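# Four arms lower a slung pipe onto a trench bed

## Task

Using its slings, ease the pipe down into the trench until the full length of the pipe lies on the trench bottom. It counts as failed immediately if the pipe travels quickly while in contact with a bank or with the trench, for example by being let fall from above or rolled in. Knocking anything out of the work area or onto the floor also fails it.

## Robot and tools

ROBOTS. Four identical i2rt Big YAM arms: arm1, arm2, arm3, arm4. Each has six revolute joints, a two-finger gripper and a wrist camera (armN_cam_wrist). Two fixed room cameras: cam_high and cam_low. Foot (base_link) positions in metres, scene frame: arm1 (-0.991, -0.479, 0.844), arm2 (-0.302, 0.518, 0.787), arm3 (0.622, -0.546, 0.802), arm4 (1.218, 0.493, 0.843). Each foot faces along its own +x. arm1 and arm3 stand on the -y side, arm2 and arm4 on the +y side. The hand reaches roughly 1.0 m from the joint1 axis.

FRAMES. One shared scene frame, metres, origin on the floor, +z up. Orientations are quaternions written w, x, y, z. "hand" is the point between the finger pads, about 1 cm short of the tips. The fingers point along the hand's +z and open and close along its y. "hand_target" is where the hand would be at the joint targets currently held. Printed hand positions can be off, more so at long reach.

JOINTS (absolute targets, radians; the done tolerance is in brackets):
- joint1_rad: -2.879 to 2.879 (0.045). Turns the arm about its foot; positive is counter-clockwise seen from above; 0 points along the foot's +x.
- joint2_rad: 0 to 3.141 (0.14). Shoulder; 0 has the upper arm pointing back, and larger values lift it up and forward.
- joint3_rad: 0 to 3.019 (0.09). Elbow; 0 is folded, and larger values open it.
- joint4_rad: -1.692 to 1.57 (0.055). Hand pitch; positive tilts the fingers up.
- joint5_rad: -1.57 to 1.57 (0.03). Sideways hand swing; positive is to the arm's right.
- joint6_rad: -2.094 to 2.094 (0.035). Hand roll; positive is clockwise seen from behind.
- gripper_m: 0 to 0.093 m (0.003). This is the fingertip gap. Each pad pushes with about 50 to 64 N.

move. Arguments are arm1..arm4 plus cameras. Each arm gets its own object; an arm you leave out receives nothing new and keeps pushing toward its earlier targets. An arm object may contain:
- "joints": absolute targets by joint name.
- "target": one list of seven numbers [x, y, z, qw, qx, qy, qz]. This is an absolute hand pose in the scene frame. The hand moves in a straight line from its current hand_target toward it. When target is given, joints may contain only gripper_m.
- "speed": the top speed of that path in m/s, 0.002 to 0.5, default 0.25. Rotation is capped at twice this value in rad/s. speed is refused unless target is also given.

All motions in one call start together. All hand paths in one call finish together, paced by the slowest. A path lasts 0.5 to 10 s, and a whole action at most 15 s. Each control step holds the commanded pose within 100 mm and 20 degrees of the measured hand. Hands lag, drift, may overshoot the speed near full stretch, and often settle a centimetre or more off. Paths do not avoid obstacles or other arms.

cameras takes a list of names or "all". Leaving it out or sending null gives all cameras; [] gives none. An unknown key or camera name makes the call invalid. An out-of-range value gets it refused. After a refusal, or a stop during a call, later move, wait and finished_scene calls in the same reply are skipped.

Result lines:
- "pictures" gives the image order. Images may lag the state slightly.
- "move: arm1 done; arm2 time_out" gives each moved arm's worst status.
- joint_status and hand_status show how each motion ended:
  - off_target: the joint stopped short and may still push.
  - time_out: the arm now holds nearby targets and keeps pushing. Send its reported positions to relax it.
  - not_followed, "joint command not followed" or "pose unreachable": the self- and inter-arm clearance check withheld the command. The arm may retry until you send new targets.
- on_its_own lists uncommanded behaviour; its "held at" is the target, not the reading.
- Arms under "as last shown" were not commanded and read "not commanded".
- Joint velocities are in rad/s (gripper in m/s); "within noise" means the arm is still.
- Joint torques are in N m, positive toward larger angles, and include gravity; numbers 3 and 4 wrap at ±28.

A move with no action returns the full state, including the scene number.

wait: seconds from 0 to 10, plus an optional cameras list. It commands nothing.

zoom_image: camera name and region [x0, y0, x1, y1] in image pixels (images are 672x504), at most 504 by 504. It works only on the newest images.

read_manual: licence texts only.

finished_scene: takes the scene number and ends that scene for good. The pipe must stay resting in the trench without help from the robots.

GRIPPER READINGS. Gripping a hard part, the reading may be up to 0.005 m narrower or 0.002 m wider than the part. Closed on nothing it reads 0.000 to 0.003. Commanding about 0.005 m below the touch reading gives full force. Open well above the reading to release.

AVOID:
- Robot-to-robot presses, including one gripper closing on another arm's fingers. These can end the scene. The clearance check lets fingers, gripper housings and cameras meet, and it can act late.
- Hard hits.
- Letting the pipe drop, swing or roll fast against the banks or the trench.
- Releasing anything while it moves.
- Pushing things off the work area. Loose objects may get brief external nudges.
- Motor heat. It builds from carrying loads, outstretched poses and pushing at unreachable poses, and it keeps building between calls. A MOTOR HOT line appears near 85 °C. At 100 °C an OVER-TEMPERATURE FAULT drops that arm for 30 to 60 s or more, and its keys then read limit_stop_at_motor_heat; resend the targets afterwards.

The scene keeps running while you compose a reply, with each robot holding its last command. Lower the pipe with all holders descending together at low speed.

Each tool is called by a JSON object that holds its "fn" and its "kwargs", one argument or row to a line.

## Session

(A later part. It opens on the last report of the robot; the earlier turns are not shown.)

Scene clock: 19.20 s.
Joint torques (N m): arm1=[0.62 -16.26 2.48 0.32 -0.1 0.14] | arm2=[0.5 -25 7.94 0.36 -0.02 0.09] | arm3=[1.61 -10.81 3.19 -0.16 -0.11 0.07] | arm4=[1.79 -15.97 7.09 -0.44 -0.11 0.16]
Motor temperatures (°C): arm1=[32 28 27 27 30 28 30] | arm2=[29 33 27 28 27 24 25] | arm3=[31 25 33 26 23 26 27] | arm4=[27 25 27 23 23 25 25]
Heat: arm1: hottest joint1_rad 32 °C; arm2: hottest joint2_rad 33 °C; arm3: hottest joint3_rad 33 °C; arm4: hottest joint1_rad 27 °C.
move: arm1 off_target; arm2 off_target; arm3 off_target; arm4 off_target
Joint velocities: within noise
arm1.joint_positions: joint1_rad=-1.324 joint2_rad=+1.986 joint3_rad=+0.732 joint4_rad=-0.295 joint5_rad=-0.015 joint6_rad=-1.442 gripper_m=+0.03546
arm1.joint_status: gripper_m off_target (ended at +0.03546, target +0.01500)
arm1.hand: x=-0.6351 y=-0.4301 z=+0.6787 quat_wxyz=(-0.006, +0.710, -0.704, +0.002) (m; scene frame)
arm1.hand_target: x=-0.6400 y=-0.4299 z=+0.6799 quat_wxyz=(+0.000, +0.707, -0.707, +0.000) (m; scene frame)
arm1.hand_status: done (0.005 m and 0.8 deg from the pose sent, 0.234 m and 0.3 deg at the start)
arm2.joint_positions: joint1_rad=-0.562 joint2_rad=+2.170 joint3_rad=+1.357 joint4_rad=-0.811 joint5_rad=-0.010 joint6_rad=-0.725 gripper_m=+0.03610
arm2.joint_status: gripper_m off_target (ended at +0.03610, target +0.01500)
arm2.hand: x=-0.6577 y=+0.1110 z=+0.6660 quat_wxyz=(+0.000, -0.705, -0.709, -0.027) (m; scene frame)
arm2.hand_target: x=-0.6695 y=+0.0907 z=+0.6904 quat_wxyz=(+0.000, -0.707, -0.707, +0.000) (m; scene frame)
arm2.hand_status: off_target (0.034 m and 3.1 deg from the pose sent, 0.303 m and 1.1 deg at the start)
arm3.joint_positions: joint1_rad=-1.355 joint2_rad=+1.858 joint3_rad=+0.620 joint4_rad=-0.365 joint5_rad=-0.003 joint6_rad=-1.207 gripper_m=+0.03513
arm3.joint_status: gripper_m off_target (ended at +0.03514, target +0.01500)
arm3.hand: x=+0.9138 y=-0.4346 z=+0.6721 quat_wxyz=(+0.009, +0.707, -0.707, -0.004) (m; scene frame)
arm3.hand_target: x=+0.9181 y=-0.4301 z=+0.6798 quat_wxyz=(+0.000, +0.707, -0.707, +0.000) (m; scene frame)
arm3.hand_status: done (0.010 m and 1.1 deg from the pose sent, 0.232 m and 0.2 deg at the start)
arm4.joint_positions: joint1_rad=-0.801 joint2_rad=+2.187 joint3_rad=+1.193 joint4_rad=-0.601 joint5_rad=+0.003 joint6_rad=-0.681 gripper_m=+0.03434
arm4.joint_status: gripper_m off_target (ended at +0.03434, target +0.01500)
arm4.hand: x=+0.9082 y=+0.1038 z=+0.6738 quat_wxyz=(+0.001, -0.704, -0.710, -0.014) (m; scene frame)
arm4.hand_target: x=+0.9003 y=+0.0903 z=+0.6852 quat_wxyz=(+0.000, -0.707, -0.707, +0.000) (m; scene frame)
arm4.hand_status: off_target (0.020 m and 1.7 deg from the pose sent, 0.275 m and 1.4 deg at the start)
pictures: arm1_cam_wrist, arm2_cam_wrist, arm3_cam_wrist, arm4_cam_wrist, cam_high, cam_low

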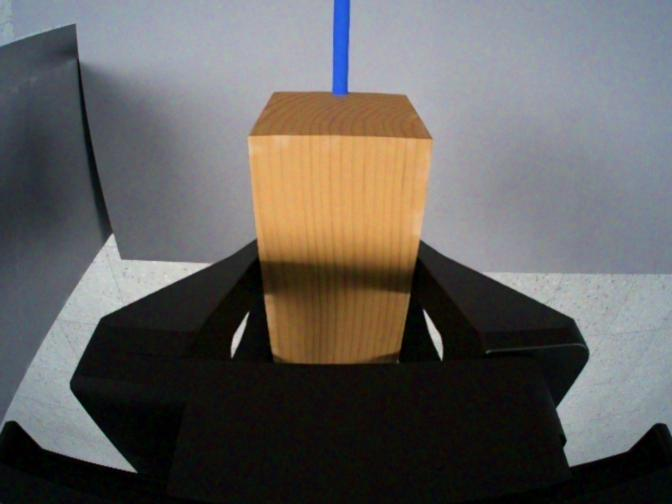

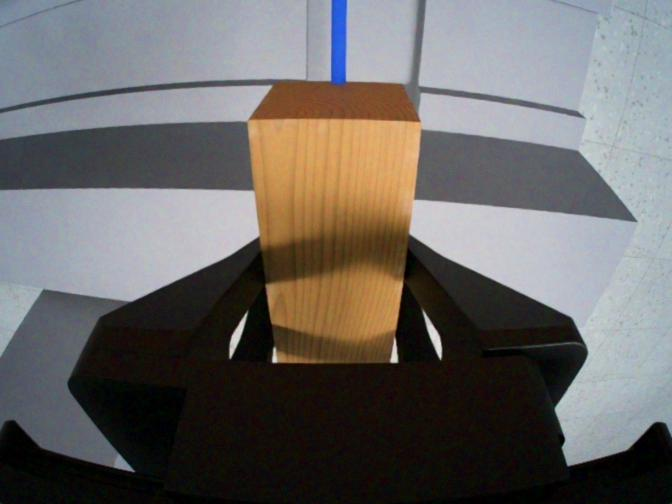

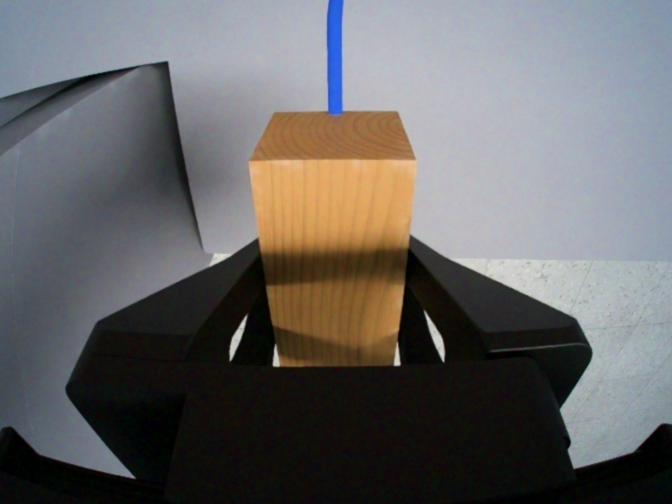

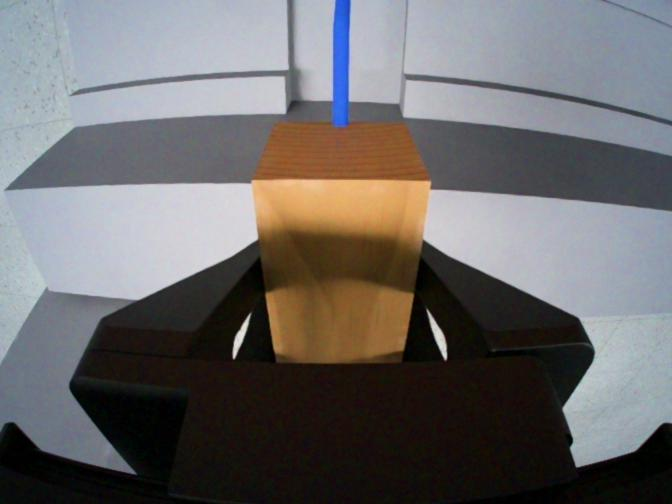

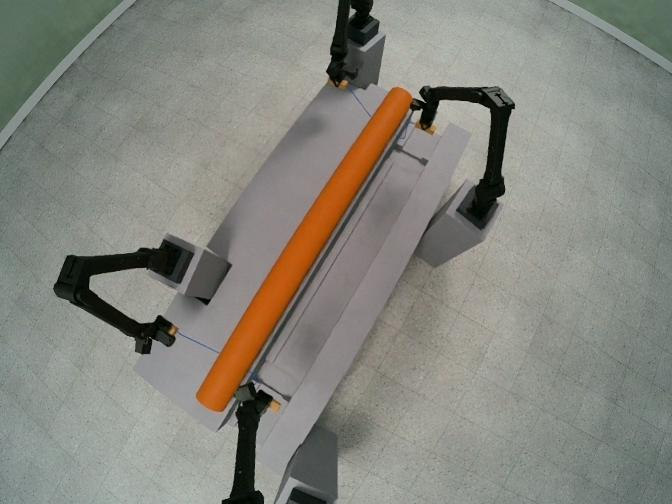

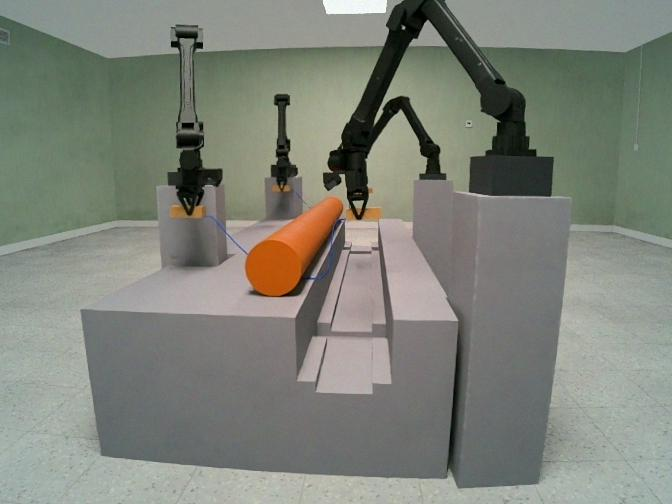

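{"fn": "move", "kwargs": {
  "arm1": {"target":[-0.64,-0.43,0.78,0,0.7071,-0.7071,0],"speed":0.05},
  "arm2": {"target":[-0.67,0.08,0.805,0,0.7071,0.7071,0],"speed":0.05},
  "arm3": {"target":[0.925,-0.43,0.785,0,0.7071,-0.7071,0],"speed":0.05},
  "arm4": {"target":[0.90,0.08,0.80,0,0.7071,0.7071,0],"speed":0.05},
  "cameras": ["cam_low"]
}}

{"fn": "move", "kwargs": {
  "arm1": {"target":[-0.64,-0.43,0.825,0,0.7071,-0.7071,0],"speed":0.04},
  "arm2": {"target":[-0.67,0.08,0.87,0,0.7071,0.7071,0],"speed":0.04},
  "arm3": {"target":[0.925,-0.43,0.83,0,0.7071,-0.7071,0],"speed":0.04},
  "arm4": {"target":[0.90,0.08,0.855,0,0.7071,0.7071,0],"speed":0.04},
  "cameras": ["cam_low","cam_high","arm2_cam_wrist"]
}}

Scene clock: 22.60 s.
Joint torques (N m): arm1=[-1.49 -19.84 5.67 -0.57 0.45 0] | arm2=[-0.5 -31.38 9.91 -1.11 0 -0.08] | arm3=[-1.2 -12.63 7.99 -1.74 0.94 -0.08] | arm4=[-0.32 -21.3 8.46 -2.55 0.05 0.01]
Motor temperatures (°C): arm1=[32 28 27 27 30 28 30] | arm2=[29 34 27 28 27 24 26] | arm3=[31 25 33 26 23 26 27] | arm4=[27 26 28 23 23 25 25]
Heat: arm1: hottest joint1_rad 32 °C; arm2: hottest joint2_rad 34 °C; arm3: hottest joint3_rad 33 °C; arm4: hottest joint3_rad 28 °C.
move: arm1 off_target; arm2 off_target; arm3 off_target; arm4 off_target
Joint velocities: within noise
arm1.joint_positions: joint1_rad=-1.295 joint2_rad=+1.754 joint3_rad=+0.718 joint4_rad=-0.572 joint5_rad=-0.030 joint6_rad=-1.429 gripper_m=+0.03544
arm1.joint_status: not commanded
arm1.hand: x=-0.6539 y=-0.4191 z=+0.7544 quat_wxyz=(+0.013, +0.715, -0.699, -0.022) (m; scene frame)
arm1.hand_target: x=-0.6405 y=-0.4297 z=+0.7782 quat_wxyz=(+0.000, +0.707, -0.707, +0.000) (m; scene frame)
arm1.hand_status: off_target (0.031 m and 3.2 deg from the pose sent, 0.101 m and 0.8 deg at the start)
arm2.joint_positions: joint1_rad=-0.538 joint2_rad=+2.082 joint3_rad=+1.418 joint4_rad=-1.013 joint5_rad=-0.009 joint6_rad=-0.698 gripper_m=+0.03602
arm2.joint_status: not commanded
arm2.hand: x=-0.6475 y=+0.1026 z=+0.7313 quat_wxyz=(+0.004, -0.705, -0.707, -0.054) (m; scene frame)
arm2.hand_target: x=-0.6676 y=+0.0826 z=+0.8025 quat_wxyz=(+0.000, -0.707, -0.707, +0.000) (m; scene frame)
arm2.hand_status: off_target (0.080 m and 6.2 deg from the pose sent, 0.143 m and 3.1 deg at the start)
arm3.joint_positions: joint1_rad=-1.330 joint2_rad=+1.601 joint3_rad=+0.642 joint4_rad=-0.690 joint5_rad=-0.026 joint6_rad=-1.195 gripper_m=+0.03495
arm3.joint_status: not commanded
arm3.hand: x=+0.8992 y=-0.4278 z=+0.7535 quat_wxyz=(+0.025, +0.711, -0.702, -0.023) (m; scene frame)
arm3.hand_target: x=+0.9240 y=-0.4298 z=+0.7829 quat_wxyz=(+0.000, +0.707, -0.707, +0.000) (m; scene frame)
arm3.hand_status: off_target (0.041 m and 4.0 deg from the pose sent, 0.114 m and 1.1 deg at the start)
arm4.joint_positions: joint1_rad=-0.766 joint2_rad=+2.059 joint3_rad=+1.224 joint4_rad=-0.798 joint5_rad=+0.000 joint6_rad=-0.653 gripper_m=+0.03433
arm4.joint_status: not commanded
arm4.hand: x=+0.9205 y=+0.0913 z=+0.7446 quat_wxyz=(+0.003, -0.701, -0.712, -0.032) (m; scene frame)
arm4.hand_target: x=+0.9009 y=+0.0811 z=+0.7971 quat_wxyz=(+0.000, -0.707, -0.707, +0.000) (m; scene frame)
arm4.hand_status: off_target (0.060 m and 3.8 deg from the pose sent, 0.129 m and 1.6 deg at the start)
pictures: cam_low

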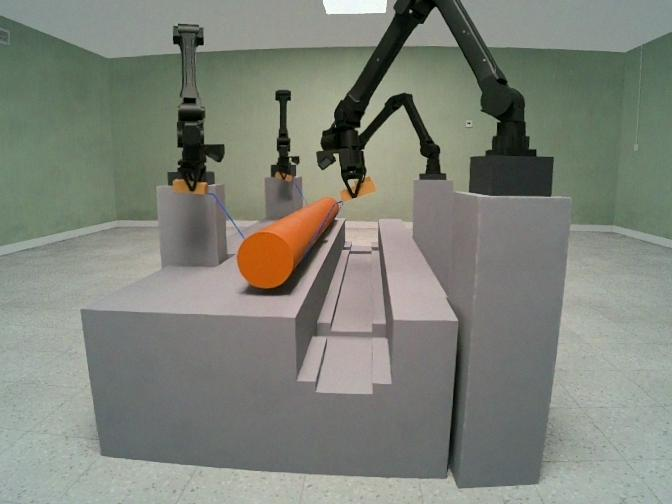

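Scene clock: 25.70 s.
Joint torques (N m): arm1=[-1.67 -19.84 8.94 -1.18 0.5 -0.06] | arm2=[-1.73 -33.14 10.21 -2.29 0.05 -0.14] | arm3=[-1.08 -12.28 9.96 -1.91 0.95 -0.12] | arm4=[-0.5 -22.59 9.47 -3.11 0.12 -0.03]
Motor temperatures (°C): arm1=[32 29 27 27 30 28 30] | arm2=[29 35 28 28 27 24 26] | arm3=[31 25 34 26 24 26 28] | arm4=[27 27 28 23 23 25 25]
Heat: arm1: hottest joint1_rad 32 °C; arm2: hottest joint2_rad 35 °C; arm3: hottest joint3_rad 34 °C; arm4: hottest joint3_rad 28 °C.
move: arm1 off_target; arm2 off_target; arm3 off_target; arm4 off_target
Joint velocities: within noise
arm1.joint_positions: joint1_rad=-1.294 joint2_rad=+1.649 joint3_rad=+0.718 joint4_rad=-0.699 joint5_rad=-0.031 joint6_rad=-1.422 gripper_m=+0.03544
arm1.joint_status: not commanded
arm1.hand: x=-0.6643 y=-0.4199 z=+0.7891 quat_wxyz=(+0.022, +0.712, -0.701, -0.029) (m; scene frame)
arm1.hand_target: x=-0.6411 y=-0.4296 z=+0.8226 quat_wxyz=(+0.000, +0.707, -0.707, +0.001) (m; scene frame)
arm1.hand_status: off_target (0.044 m and 4.2 deg from the pose sent, 0.073 m and 3.2 deg at the start)
arm2.joint_positions: joint1_rad=-0.527 joint2_rad=+2.049 joint3_rad=+1.449 joint4_rad=-1.084 joint5_rad=-0.010 joint6_rad=-0.688 gripper_m=+0.03601
arm2.joint_status: not commanded
arm2.hand: x=-0.6445 y=+0.0961 z=+0.7594 quat_wxyz=(+0.004, -0.705, -0.707, -0.057) (m; scene frame)
arm2.hand_target: x=-0.6637 y=+0.0852 z=+0.8496 quat_wxyz=(+0.001, -0.707, -0.707, +0.001) (m; scene frame)
arm2.hand_status: off_target (0.115 m and 6.5 deg from the pose sent, 0.142 m and 6.2 deg at the start; pose on its path clipped on 73 of 93 steps)
arm3.joint_positions: joint1_rad=-1.330 joint2_rad=+1.498 joint3_rad=+0.672 joint4_rad=-0.837 joint5_rad=-0.026 joint6_rad=-1.191 gripper_m=+0.03494
arm3.joint_status: not commanded
arm3.hand: x=+0.8962 y=-0.4289 z=+0.7920 quat_wxyz=(+0.032, +0.709, -0.704, -0.025) (m; scene frame)
arm3.hand_target: x=+0.9235 y=-0.4299 z=+0.8276 quat_wxyz=(+0.000, +0.707, -0.707, +0.001) (m; scene frame)
arm3.hand_status: off_target (0.048 m and 4.7 deg from the pose sent, 0.081 m and 4.0 deg at the start)
arm4.joint_positions: joint1_rad=-0.762 joint2_rad=+1.992 joint3_rad=+1.252 joint4_rad=-0.906 joint5_rad=-0.001 joint6_rad=-0.648 gripper_m=+0.03433
arm4.joint_status: not commanded
arm4.hand: x=+0.9214 y=+0.0884 z=+0.7856 quat_wxyz=(+0.003, -0.701, -0.712, -0.039) (m; scene frame)
arm4.hand_target: x=+0.9015 y=+0.0813 z=+0.8505 quat_wxyz=(+0.000, -0.707, -0.707, +0.001) (m; scene frame)
arm4.hand_status: off_target (0.073 m and 4.5 deg from the pose sent, 0.113 m and 3.8 deg at the start)
pictures: arm2_cam_wrist, cam_high, cam_low

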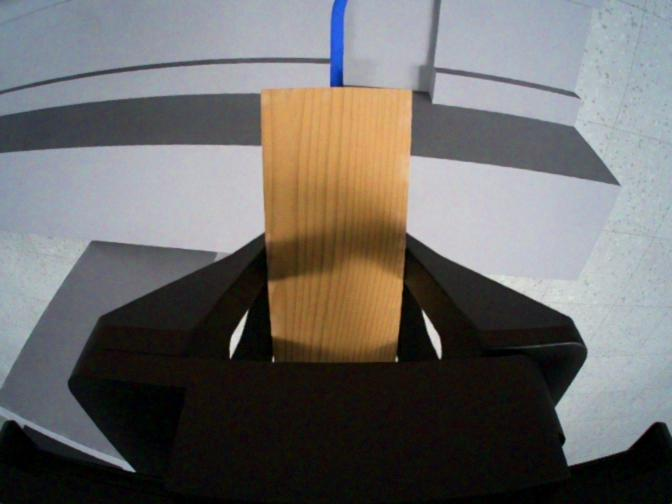

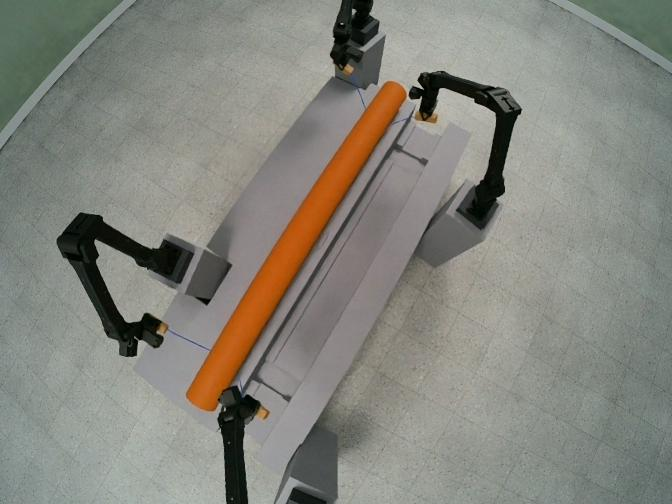

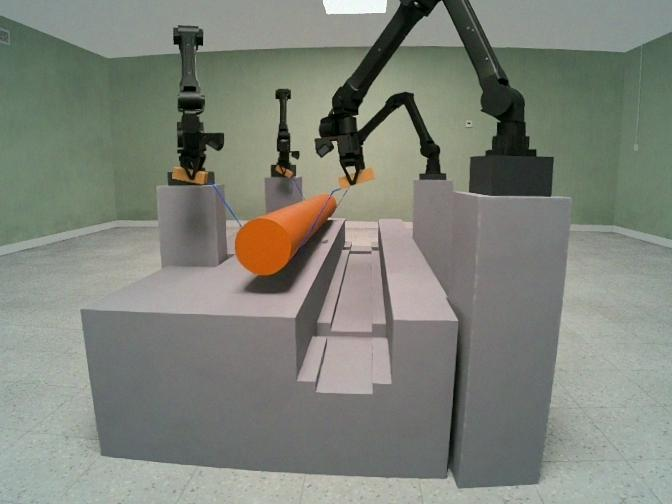

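{"fn": "move", "kwargs": {
  "arm1": {"target":[-0.64,-0.31,0.83,0,0.7071,-0.7071,0],"speed":0.05},
  "arm2": {"target":[-0.67,0.20,0.86,0,0.7071,0.7071,0],"speed":0.05},
  "arm3": {"target":[0.925,-0.31,0.825,0,0.7071,-0.7071,0],"speed":0.05},
  "arm4": {"target":[0.90,0.20,0.845,0,0.7071,0.7071,0],"speed":0.05},
  "cameras": ["cam_low"]
}}

{"fn": "move", "kwargs": {
  "arm1": {"target":[-0.635,-0.148,0.82,0,0.7071,-0.7071,0],"speed":0.05},
  "arm2": {"target":[-0.672,0.362,0.835,0,0.7071,0.7071,0],"speed":0.05},
  "arm3": {"target":[0.93,-0.148,0.82,0,0.7071,-0.7071,0],"speed":0.05},
  "arm4": {"target":[0.90,0.362,0.825,0,0.7071,0.7071,0],"speed":0.05},
  "cameras": ["cam_low","cam_high"]
}}

Scene clock: 29.07 s.
Joint torques (N m): arm1=[-1.08 -19.08 10.39 -1.42 0.4 -0.04] | arm2=[-4.13 -28.98 7.31 -1.11 0.17 -0.34] | arm3=[-0.73 -11.87 10.28 -1.96 0.74 -0.02] | arm4=[-2.32 -18.9 6.12 -1.46 0.17 -0.28]
Motor temperatures (°C): arm1=[32 29 27 27 30 28 30] | arm2=[29 35 28 28 27 24 26] | arm3=[31 26 35 26 24 26 28] | arm4=[27 27 28 23 23 25 25]
Heat: arm1: hottest joint1_rad 32 °C; arm2: hottest joint2_rad 35 °C; arm3: hottest joint3_rad 35 °C; arm4: hottest joint3_rad 28 °C.
move: arm1 off_target; arm2 off_target; arm3 off_target; arm4 off_target
Joint velocities: within noise
arm1.joint_positions: joint1_rad=-0.992 joint2_rad=+1.680 joint3_rad=+0.813 joint4_rad=-0.735 joint5_rad=-0.025 joint6_rad=-1.117 gripper_m=+0.03544
arm1.joint_status: not commanded
arm1.hand: x=-0.6630 y=-0.3092 z=+0.7995 quat_wxyz=(+0.018, +0.712, -0.702, -0.016) (m; scene frame)
arm1.hand_target: x=-0.6409 y=-0.3101 z=+0.8289 quat_wxyz=(+0.000, +0.707, -0.707, +0.000) (m; scene frame)
arm1.hand_status: off_target (0.038 m and 2.8 deg from the pose sent, 0.120 m and 4.3 deg at the start)
arm2.joint_positions: joint1_rad=-0.658 joint2_rad=+1.845 joint3_rad=+1.222 joint4_rad=-1.045 joint5_rad=-0.009 joint6_rad=-0.822 gripper_m=+0.03601
arm2.joint_status: not commanded
arm2.hand: x=-0.6474 y=+0.1909 z=+0.7936 quat_wxyz=(-0.002, -0.704, -0.709, -0.049) (m; scene frame)
arm2.hand_target: x=-0.6678 y=+0.2003 z=+0.8549 quat_wxyz=(+0.002, -0.707, -0.707, +0.000) (m; scene frame)
arm2.hand_status: off_target (0.071 m and 5.6 deg from the pose sent, 0.147 m and 6.5 deg at the start)
arm3.joint_positions: joint1_rad=-1.043 joint2_rad=+1.610 joint3_rad=+0.831 joint4_rad=-0.842 joint5_rad=-0.025 joint6_rad=-0.909 gripper_m=+0.03494
arm3.joint_status: not commanded
arm3.hand: x=+0.9031 y=-0.3148 z=+0.7967 quat_wxyz=(+0.018, +0.712, -0.702, -0.011) (m; scene frame)
arm3.hand_target: x=+0.9241 y=-0.3105 z=+0.8244 quat_wxyz=(-0.001, +0.707, -0.707, +0.000) (m; scene frame)
arm3.hand_status: off_target (0.036 m and 2.5 deg from the pose sent, 0.127 m and 4.7 deg at the start)
arm4.joint_positions: joint1_rad=-0.910 joint2_rad=+1.808 joint3_rad=+1.003 joint4_rad=-0.828 joint5_rad=-0.001 joint6_rad=-0.791 gripper_m=+0.03433
arm4.joint_status: not commanded
arm4.hand: x=+0.9182 y=+0.1910 z=+0.8016 quat_wxyz=(-0.002, -0.703, -0.710, -0.033) (m; scene frame)
arm4.hand_target: x=+0.9010 y=+0.1999 z=+0.8413 quat_wxyz=(+0.001, -0.707, -0.707, +0.000) (m; scene frame)
arm4.hand_status: off_target (0.048 m and 3.8 deg from the pose sent, 0.128 m and 4.5 deg at the start)
pictures: cam_low

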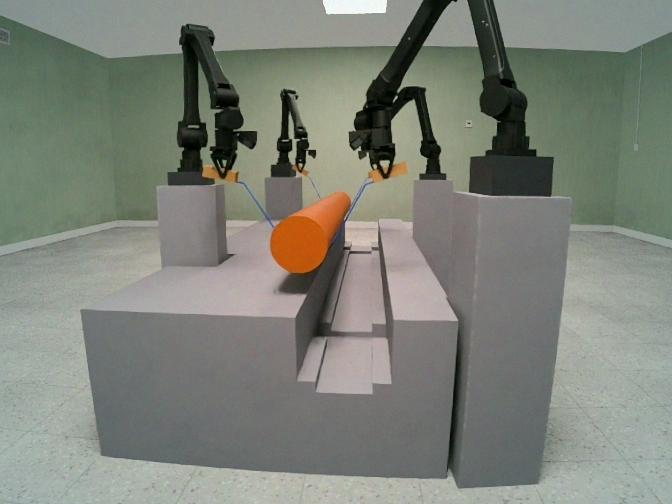

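Scene clock: 33.13 s.
Joint torques (N m): arm1=[-0.85 -25.29 10.21 -1.72 0.2 -0.02] | arm2=[-4.6 -23.71 6.97 -0.59 0.39 -0.39] | arm3=[-0.97 -17.73 10.43 -2.29 0.58 -0.01] | arm4=[-2.73 -14.15 5.9 -1.03 0.34 -0.28]
Motor temperatures (°C): arm1=[32 30 28 27 30 28 30] | arm2=[29 36 28 28 27 24 26] | arm3=[30 26 36 26 24 26 28] | arm4=[27 27 29 23 24 25 26]
Heat: arm1: hottest joint1_rad 32 °C; arm2: hottest joint2_rad 36 °C; arm3: hottest joint3_rad 36 °C; arm4: hottest joint3_rad 29 °C.
move: arm1 off_target; arm2 off_target; arm3 off_target; arm4 off_target
Joint velocities: within noise
arm1.joint_positions: joint1_rad=-0.693 joint2_rad=+1.912 joint3_rad=+1.105 joint4_rad=-0.795 joint5_rad=-0.015 joint6_rad=-0.816 gripper_m=+0.03544
arm1.joint_status: not commanded
arm1.hand: x=-0.6557 y=-0.1529 z=+0.7780 quat_wxyz=(+0.022, +0.711, -0.703, -0.007) (m; scene frame)
arm1.hand_target: x=-0.6360 y=-0.1486 z=+0.8184 quat_wxyz=(-0.001, +0.707, -0.707, +0.000) (m; scene frame)
arm1.hand_status: off_target (0.047 m and 2.8 deg from the pose sent, 0.165 m and 2.8 deg at the start)
arm2.joint_positions: joint1_rad=-0.966 joint2_rad=+1.663 joint3_rad=+0.937 joint4_rad=-0.938 joint5_rad=-0.015 joint6_rad=-1.135 gripper_m=+0.03601
arm2.joint_status: not commanded
arm2.hand: x=-0.6498 y=+0.3488 z=+0.7885 quat_wxyz=(-0.019, -0.702, -0.710, -0.042) (m; scene frame)
arm2.hand_target: x=-0.6703 y=+0.3617 z=+0.8316 quat_wxyz=(+0.002, -0.707, -0.707, -0.001) (m; scene frame)
arm2.hand_status: off_target (0.053 m and 5.3 deg from the pose sent, 0.178 m and 5.6 deg at the start)
arm3.joint_positions: joint1_rad=-0.791 joint2_rad=+1.897 joint3_rad=+1.189 joint4_rad=-0.918 joint5_rad=-0.023 joint6_rad=-0.660 gripper_m=+0.03494
arm3.joint_status: not commanded
arm3.hand: x=+0.9092 y=-0.1560 z=+0.7787 quat_wxyz=(+0.023, +0.712, -0.701, -0.004) (m; scene frame)
arm3.hand_target: x=+0.9290 y=-0.1489 z=+0.8190 quat_wxyz=(-0.001, +0.707, -0.707, +0.000) (m; scene frame)
arm3.hand_status: off_target (0.047 m and 2.8 deg from the pose sent, 0.171 m and 2.5 deg at the start)
arm4.joint_positions: joint1_rad=-1.259 joint2_rad=+1.635 joint3_rad=+0.726 joint4_rad=-0.718 joint5_rad=-0.008 joint6_rad=-1.144 gripper_m=+0.03433
arm4.joint_status: not commanded
arm4.hand: x=+0.9162 y=+0.3498 z=+0.7968 quat_wxyz=(-0.015, -0.702, -0.712, -0.027) (m; scene frame)
arm4.hand_target: x=+0.9007 y=+0.3616 z=+0.8226 quat_wxyz=(+0.001, -0.707, -0.707, -0.001) (m; scene frame)
arm4.hand_status: off_target (0.035 m and 3.6 deg from the pose sent, 0.174 m and 3.8 deg at the start)
pictures: cam_high, cam_low

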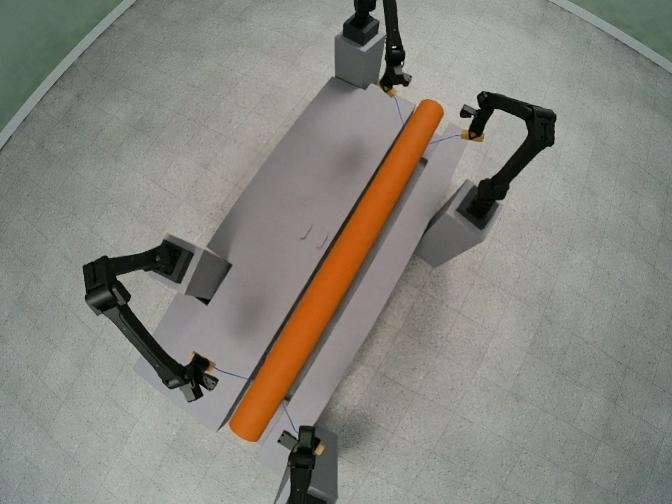

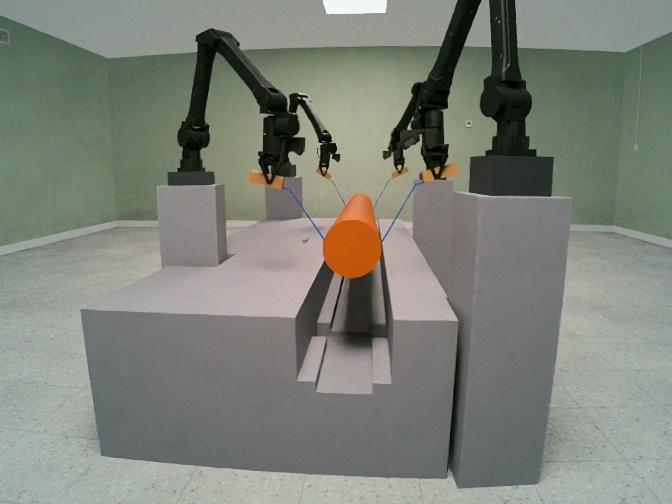

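{"fn": "move", "kwargs": {
  "arm1": {"target":[-0.635,-0.153,0.76,0,0.7071,-0.7071,0],"speed":0.05},
  "arm2": {"target":[-0.672,0.358,0.775,0,0.7071,0.7071,0],"speed":0.05},
  "arm3": {"target":[0.93,-0.164,0.76,0,0.7071,-0.7071,0],"speed":0.05},
  "arm4": {"target":[0.90,0.346,0.765,0,0.7071,0.7071,0],"speed":0.05},
  "cameras": ["cam_low","cam_high"]
}}

{"fn": "zoom_image", "kwargs": {
  "camera": "cam_low",
  "region": [220, 180, 480, 400]
}}

Scene clock: 35.30 s.
Joint torques (N m): arm1=[-1.32 -25.88 6.26 -0.21 0.13 -0.07] | arm2=[-3.55 -20.19 6.09 -0.13 0.53 -0.29] | arm3=[-2.55 -18.49 5.97 -1.02 0.52 -0.15] | arm4=[-1.08 -11.34 4.82 -0.68 0.49 0.05]
Motor temperatures (°C): arm1=[32 30 28 27 30 28 30] | arm2=[29 36 28 28 27 24 26] | arm3=[30 26 36 26 24 26 28] | arm4=[27 27 29 23 24 25 26]
Heat: arm1: hottest joint1_rad 32 °C; arm2: hottest joint2_rad 36 °C; arm3: hottest joint3_rad 36 °C; arm4: hottest joint3_rad 29 °C.
move: arm1 off_target; arm2 off_target; arm3 off_target; arm4 off_target
Joint velocities: within noise
arm1.joint_positions: joint1_rad=-0.693 joint2_rad=+2.020 joint3_rad=+1.105 joint4_rad=-0.687 joint5_rad=-0.012 joint6_rad=-0.816 gripper_m=+0.03544
arm1.joint_status: not commanded
arm1.hand: x=-0.6532 y=-0.1513 z=+0.7286 quat_wxyz=(+0.023, +0.711, -0.702, -0.005) (m; scene frame)
arm1.hand_target: x=-0.6355 y=-0.1531 z=+0.7586 quat_wxyz=(+0.000, +0.707, -0.707, +0.000) (m; scene frame)
arm1.hand_status: off_target (0.036 m and 2.8 deg from the pose sent, 0.027 m and 2.8 deg at the start)
arm2.joint_positions: joint1_rad=-0.966 joint2_rad=+1.732 joint3_rad=+0.891 joint4_rad=-0.779 joint5_rad=-0.020 joint6_rad=-1.136 gripper_m=+0.03601
arm2.joint_status: not commanded
arm2.hand: x=-0.6544 y=+0.3460 z=+0.7485 quat_wxyz=(-0.014, -0.703, -0.711, -0.020) (m; scene frame)
arm2.hand_target: x=-0.6713 y=+0.3578 z=+0.7737 quat_wxyz=(+0.001, -0.707, -0.707, +0.000) (m; scene frame)
arm2.hand_status: off_target (0.034 m and 2.9 deg from the pose sent, 0.028 m and 5.3 deg at the start)
arm3.joint_positions: joint1_rad=-0.791 joint2_rad=+1.977 joint3_rad=+1.162 joint4_rad=-0.793 joint5_rad=-0.021 joint6_rad=-0.663 gripper_m=+0.03494
arm3.joint_status: not commanded
arm3.hand: x=+0.9114 y=-0.1545 z=+0.7324 quat_wxyz=(+0.015, +0.714, -0.700, -0.004) (m; scene frame)
arm3.hand_target: x=+0.9293 y=-0.1640 z=+0.7585 quat_wxyz=(+0.000, +0.707, -0.707, +0.001) (m; scene frame)
arm3.hand_status: off_target (0.035 m and 2.1 deg from the pose sent, 0.029 m and 2.9 deg at the start)
arm4.joint_positions: joint1_rad=-1.238 joint2_rad=+1.754 joint3_rad=+0.713 joint4_rad=-0.541 joint5_rad=-0.013 joint6_rad=-1.138 gripper_m=+0.03433
arm4.joint_status: not commanded
arm4.hand: x=+0.9077 y=+0.3367 z=+0.7549 quat_wxyz=(-0.009, -0.697, -0.717, -0.004) (m; scene frame)
arm4.hand_target: x=+0.9003 y=+0.3458 z=+0.7645 quat_wxyz=(+0.000, -0.707, -0.707, +0.000) (m; scene frame)
arm4.hand_status: off_target (0.016 m and 2.0 deg from the pose sent, 0.036 m and 3.6 deg at the start)
pictures: cam_high, cam_low

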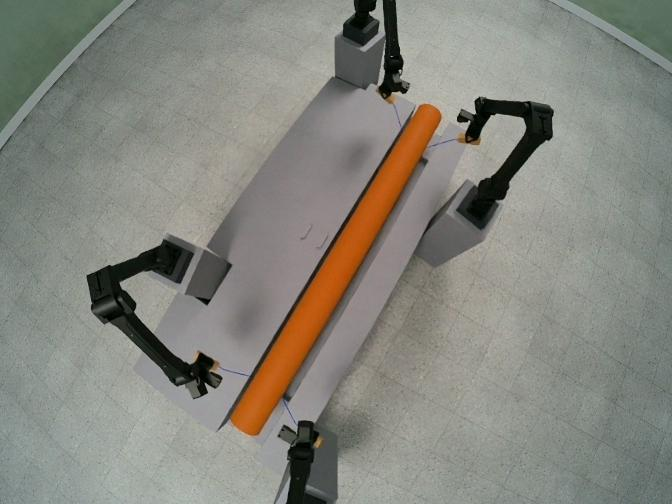

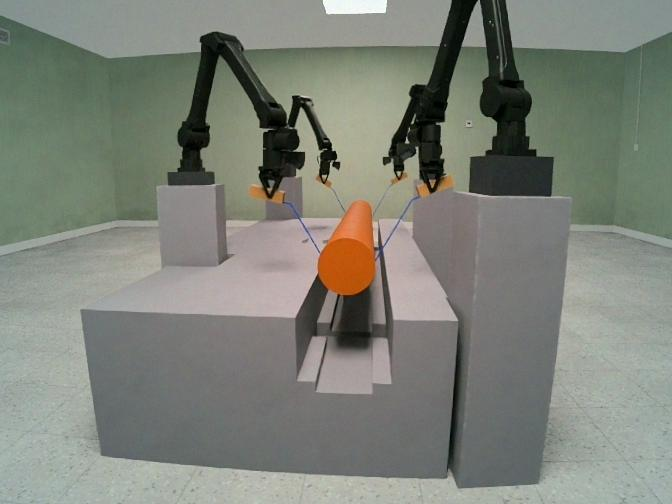

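Scaled by 1.938.

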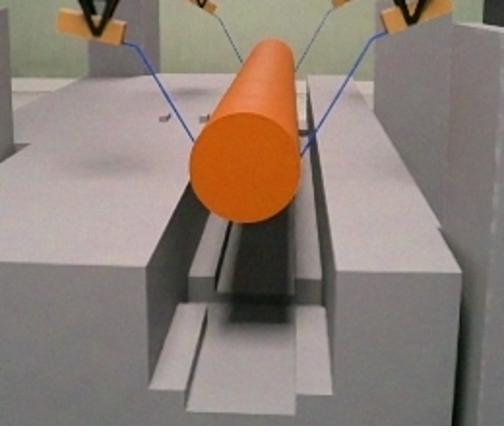

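{"fn": "move", "kwargs": {
  "arm1": {"target":[-0.635,-0.153,0.66,0,0.7071,-0.7071,0],"speed":0.06},
  "arm2": {"target":[-0.672,0.360,0.67,0,0.7071,0.7071,0],"speed":0.06},
  "arm3": {"target":[0.93,-0.164,0.66,0,0.7071,-0.7071,0],"speed":0.06},
  "arm4": {"target":[0.90,0.348,0.66,0,0.7071,0.7071,0],"speed":0.06},
  "cameras": ["cam_low","cam_high"]
}}

{"fn": "zoom_image", "kwargs": {
  "camera": "cam_low",
  "region": [220, 180, 480, 400]
}}

Scene clock: 37.87 s.
Joint torques (N m): arm1=[-1.38 -25.41 4.51 -0.17 0.12 -0.08] | arm2=[-3.6 -21.25 3.1 -0.16 0.53 -0.33] | arm3=[-2.32 -18.67 4.19 -0.87 0.48 -0.13] | arm4=[-1.55 -12.28 1.8 -0.49 0.48 0]
Motor temperatures (°C): arm1=[32 31 28 27 30 28 30] | arm2=[29 36 28 28 27 24 26] | arm3=[30 27 36 26 24 26 28] | arm4=[27 28 29 23 24 25 26]
Heat: arm1: hottest joint1_rad 32 °C; arm2: hottest joint2_rad 36 °C; arm3: hottest joint3_rad 36 °C; arm4: hottest joint3_rad 29 °C.
move: arm1 off_target; arm2 off_target; arm3 off_target; arm4 off_target
Joint velocities: within noise
arm1.joint_positions: joint1_rad=-0.693 joint2_rad=+2.229 joint3_rad=+1.119 joint4_rad=-0.478 joint5_rad=-0.012 joint6_rad=-0.816 gripper_m=+0.03544
arm1.joint_status: not commanded
arm1.hand: x=-0.6540 y=-0.1524 z=+0.6354 quat_wxyz=(+0.016, +0.711, -0.703, -0.005) (m; scene frame)
arm1.hand_target: x=-0.6354 y=-0.1532 z=+0.6590 quat_wxyz=(+0.000, +0.707, -0.707, +0.000) (m; scene frame)
arm1.hand_status: off_target (0.031 m and 2.0 deg from the pose sent, 0.071 m and 2.8 deg at the start)
arm2.joint_positions: joint1_rad=-0.966 joint2_rad=+1.975 joint3_rad=+0.862 joint4_rad=-0.491 joint5_rad=-0.020 joint6_rad=-1.137 gripper_m=+0.03601
arm2.joint_status: not commanded
arm2.hand: x=-0.6558 y=+0.3460 z=+0.6487 quat_wxyz=(-0.012, -0.702, -0.712, -0.013) (m; scene frame)
arm2.hand_target: x=-0.6715 y=+0.3597 z=+0.6687 quat_wxyz=(+0.001, -0.707, -0.707, +0.000) (m; scene frame)
arm2.hand_status: off_target (0.030 m and 2.2 deg from the pose sent, 0.082 m and 2.9 deg at the start)
arm3.joint_positions: joint1_rad=-0.791 joint2_rad=+2.174 joint3_rad=+1.151 joint4_rad=-0.575 joint5_rad=-0.021 joint6_rad=-0.663 gripper_m=+0.03494
arm3.joint_status: not commanded
arm3.hand: x=+0.9118 y=-0.1557 z=+0.6368 quat_wxyz=(+0.010, +0.714, -0.700, -0.004) (m; scene frame)
arm3.hand_target: x=+0.9294 y=-0.1640 z=+0.6586 quat_wxyz=(+0.000, +0.707, -0.707, +0.000) (m; scene frame)
arm3.hand_status: off_target (0.031 m and 1.7 deg from the pose sent, 0.075 m and 2.1 deg at the start)
arm4.joint_positions: joint1_rad=-1.238 joint2_rad=+2.068 joint3_rad=+0.731 joint4_rad=-0.232 joint5_rad=-0.013 joint6_rad=-1.138 gripper_m=+0.03433
arm4.joint_status: not commanded
arm4.hand: x=+0.9056 y=+0.3354 z=+0.6531 quat_wxyz=(-0.007, -0.697, -0.717, +0.001) (m; scene frame)
arm4.hand_target: x=+0.9003 y=+0.3477 z=+0.6596 quat_wxyz=(+0.000, -0.707, -0.707, +0.000) (m; scene frame)
arm4.hand_status: off_target (0.015 m and 1.9 deg from the pose sent, 0.096 m and 2.0 deg at the start)
pictures: cam_high, cam_low

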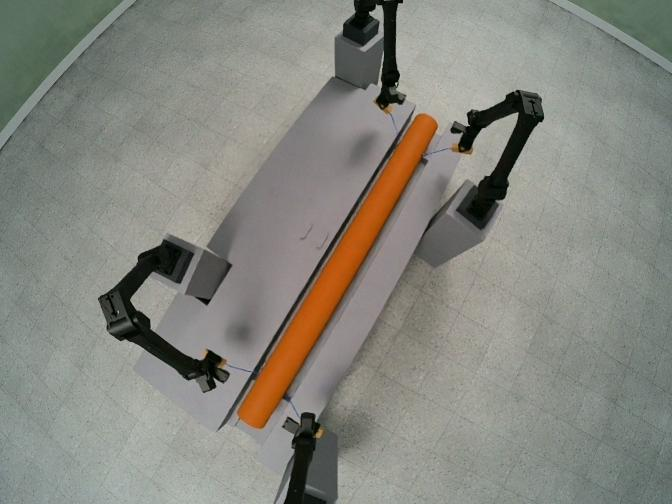

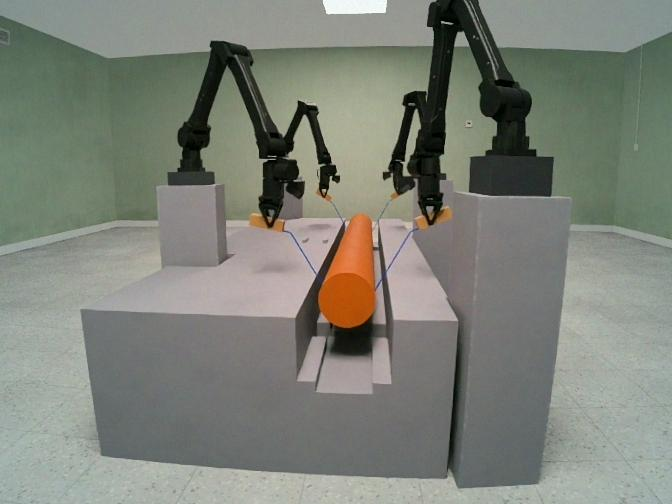

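Scaled by 1.938.

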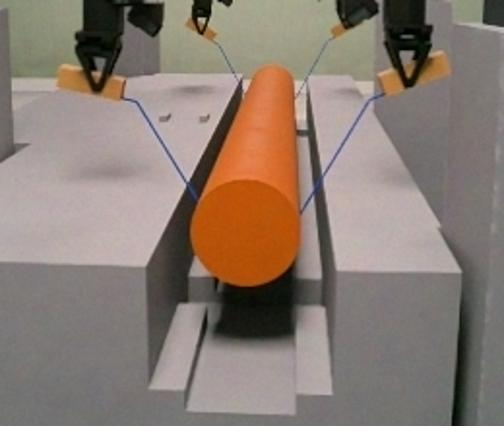

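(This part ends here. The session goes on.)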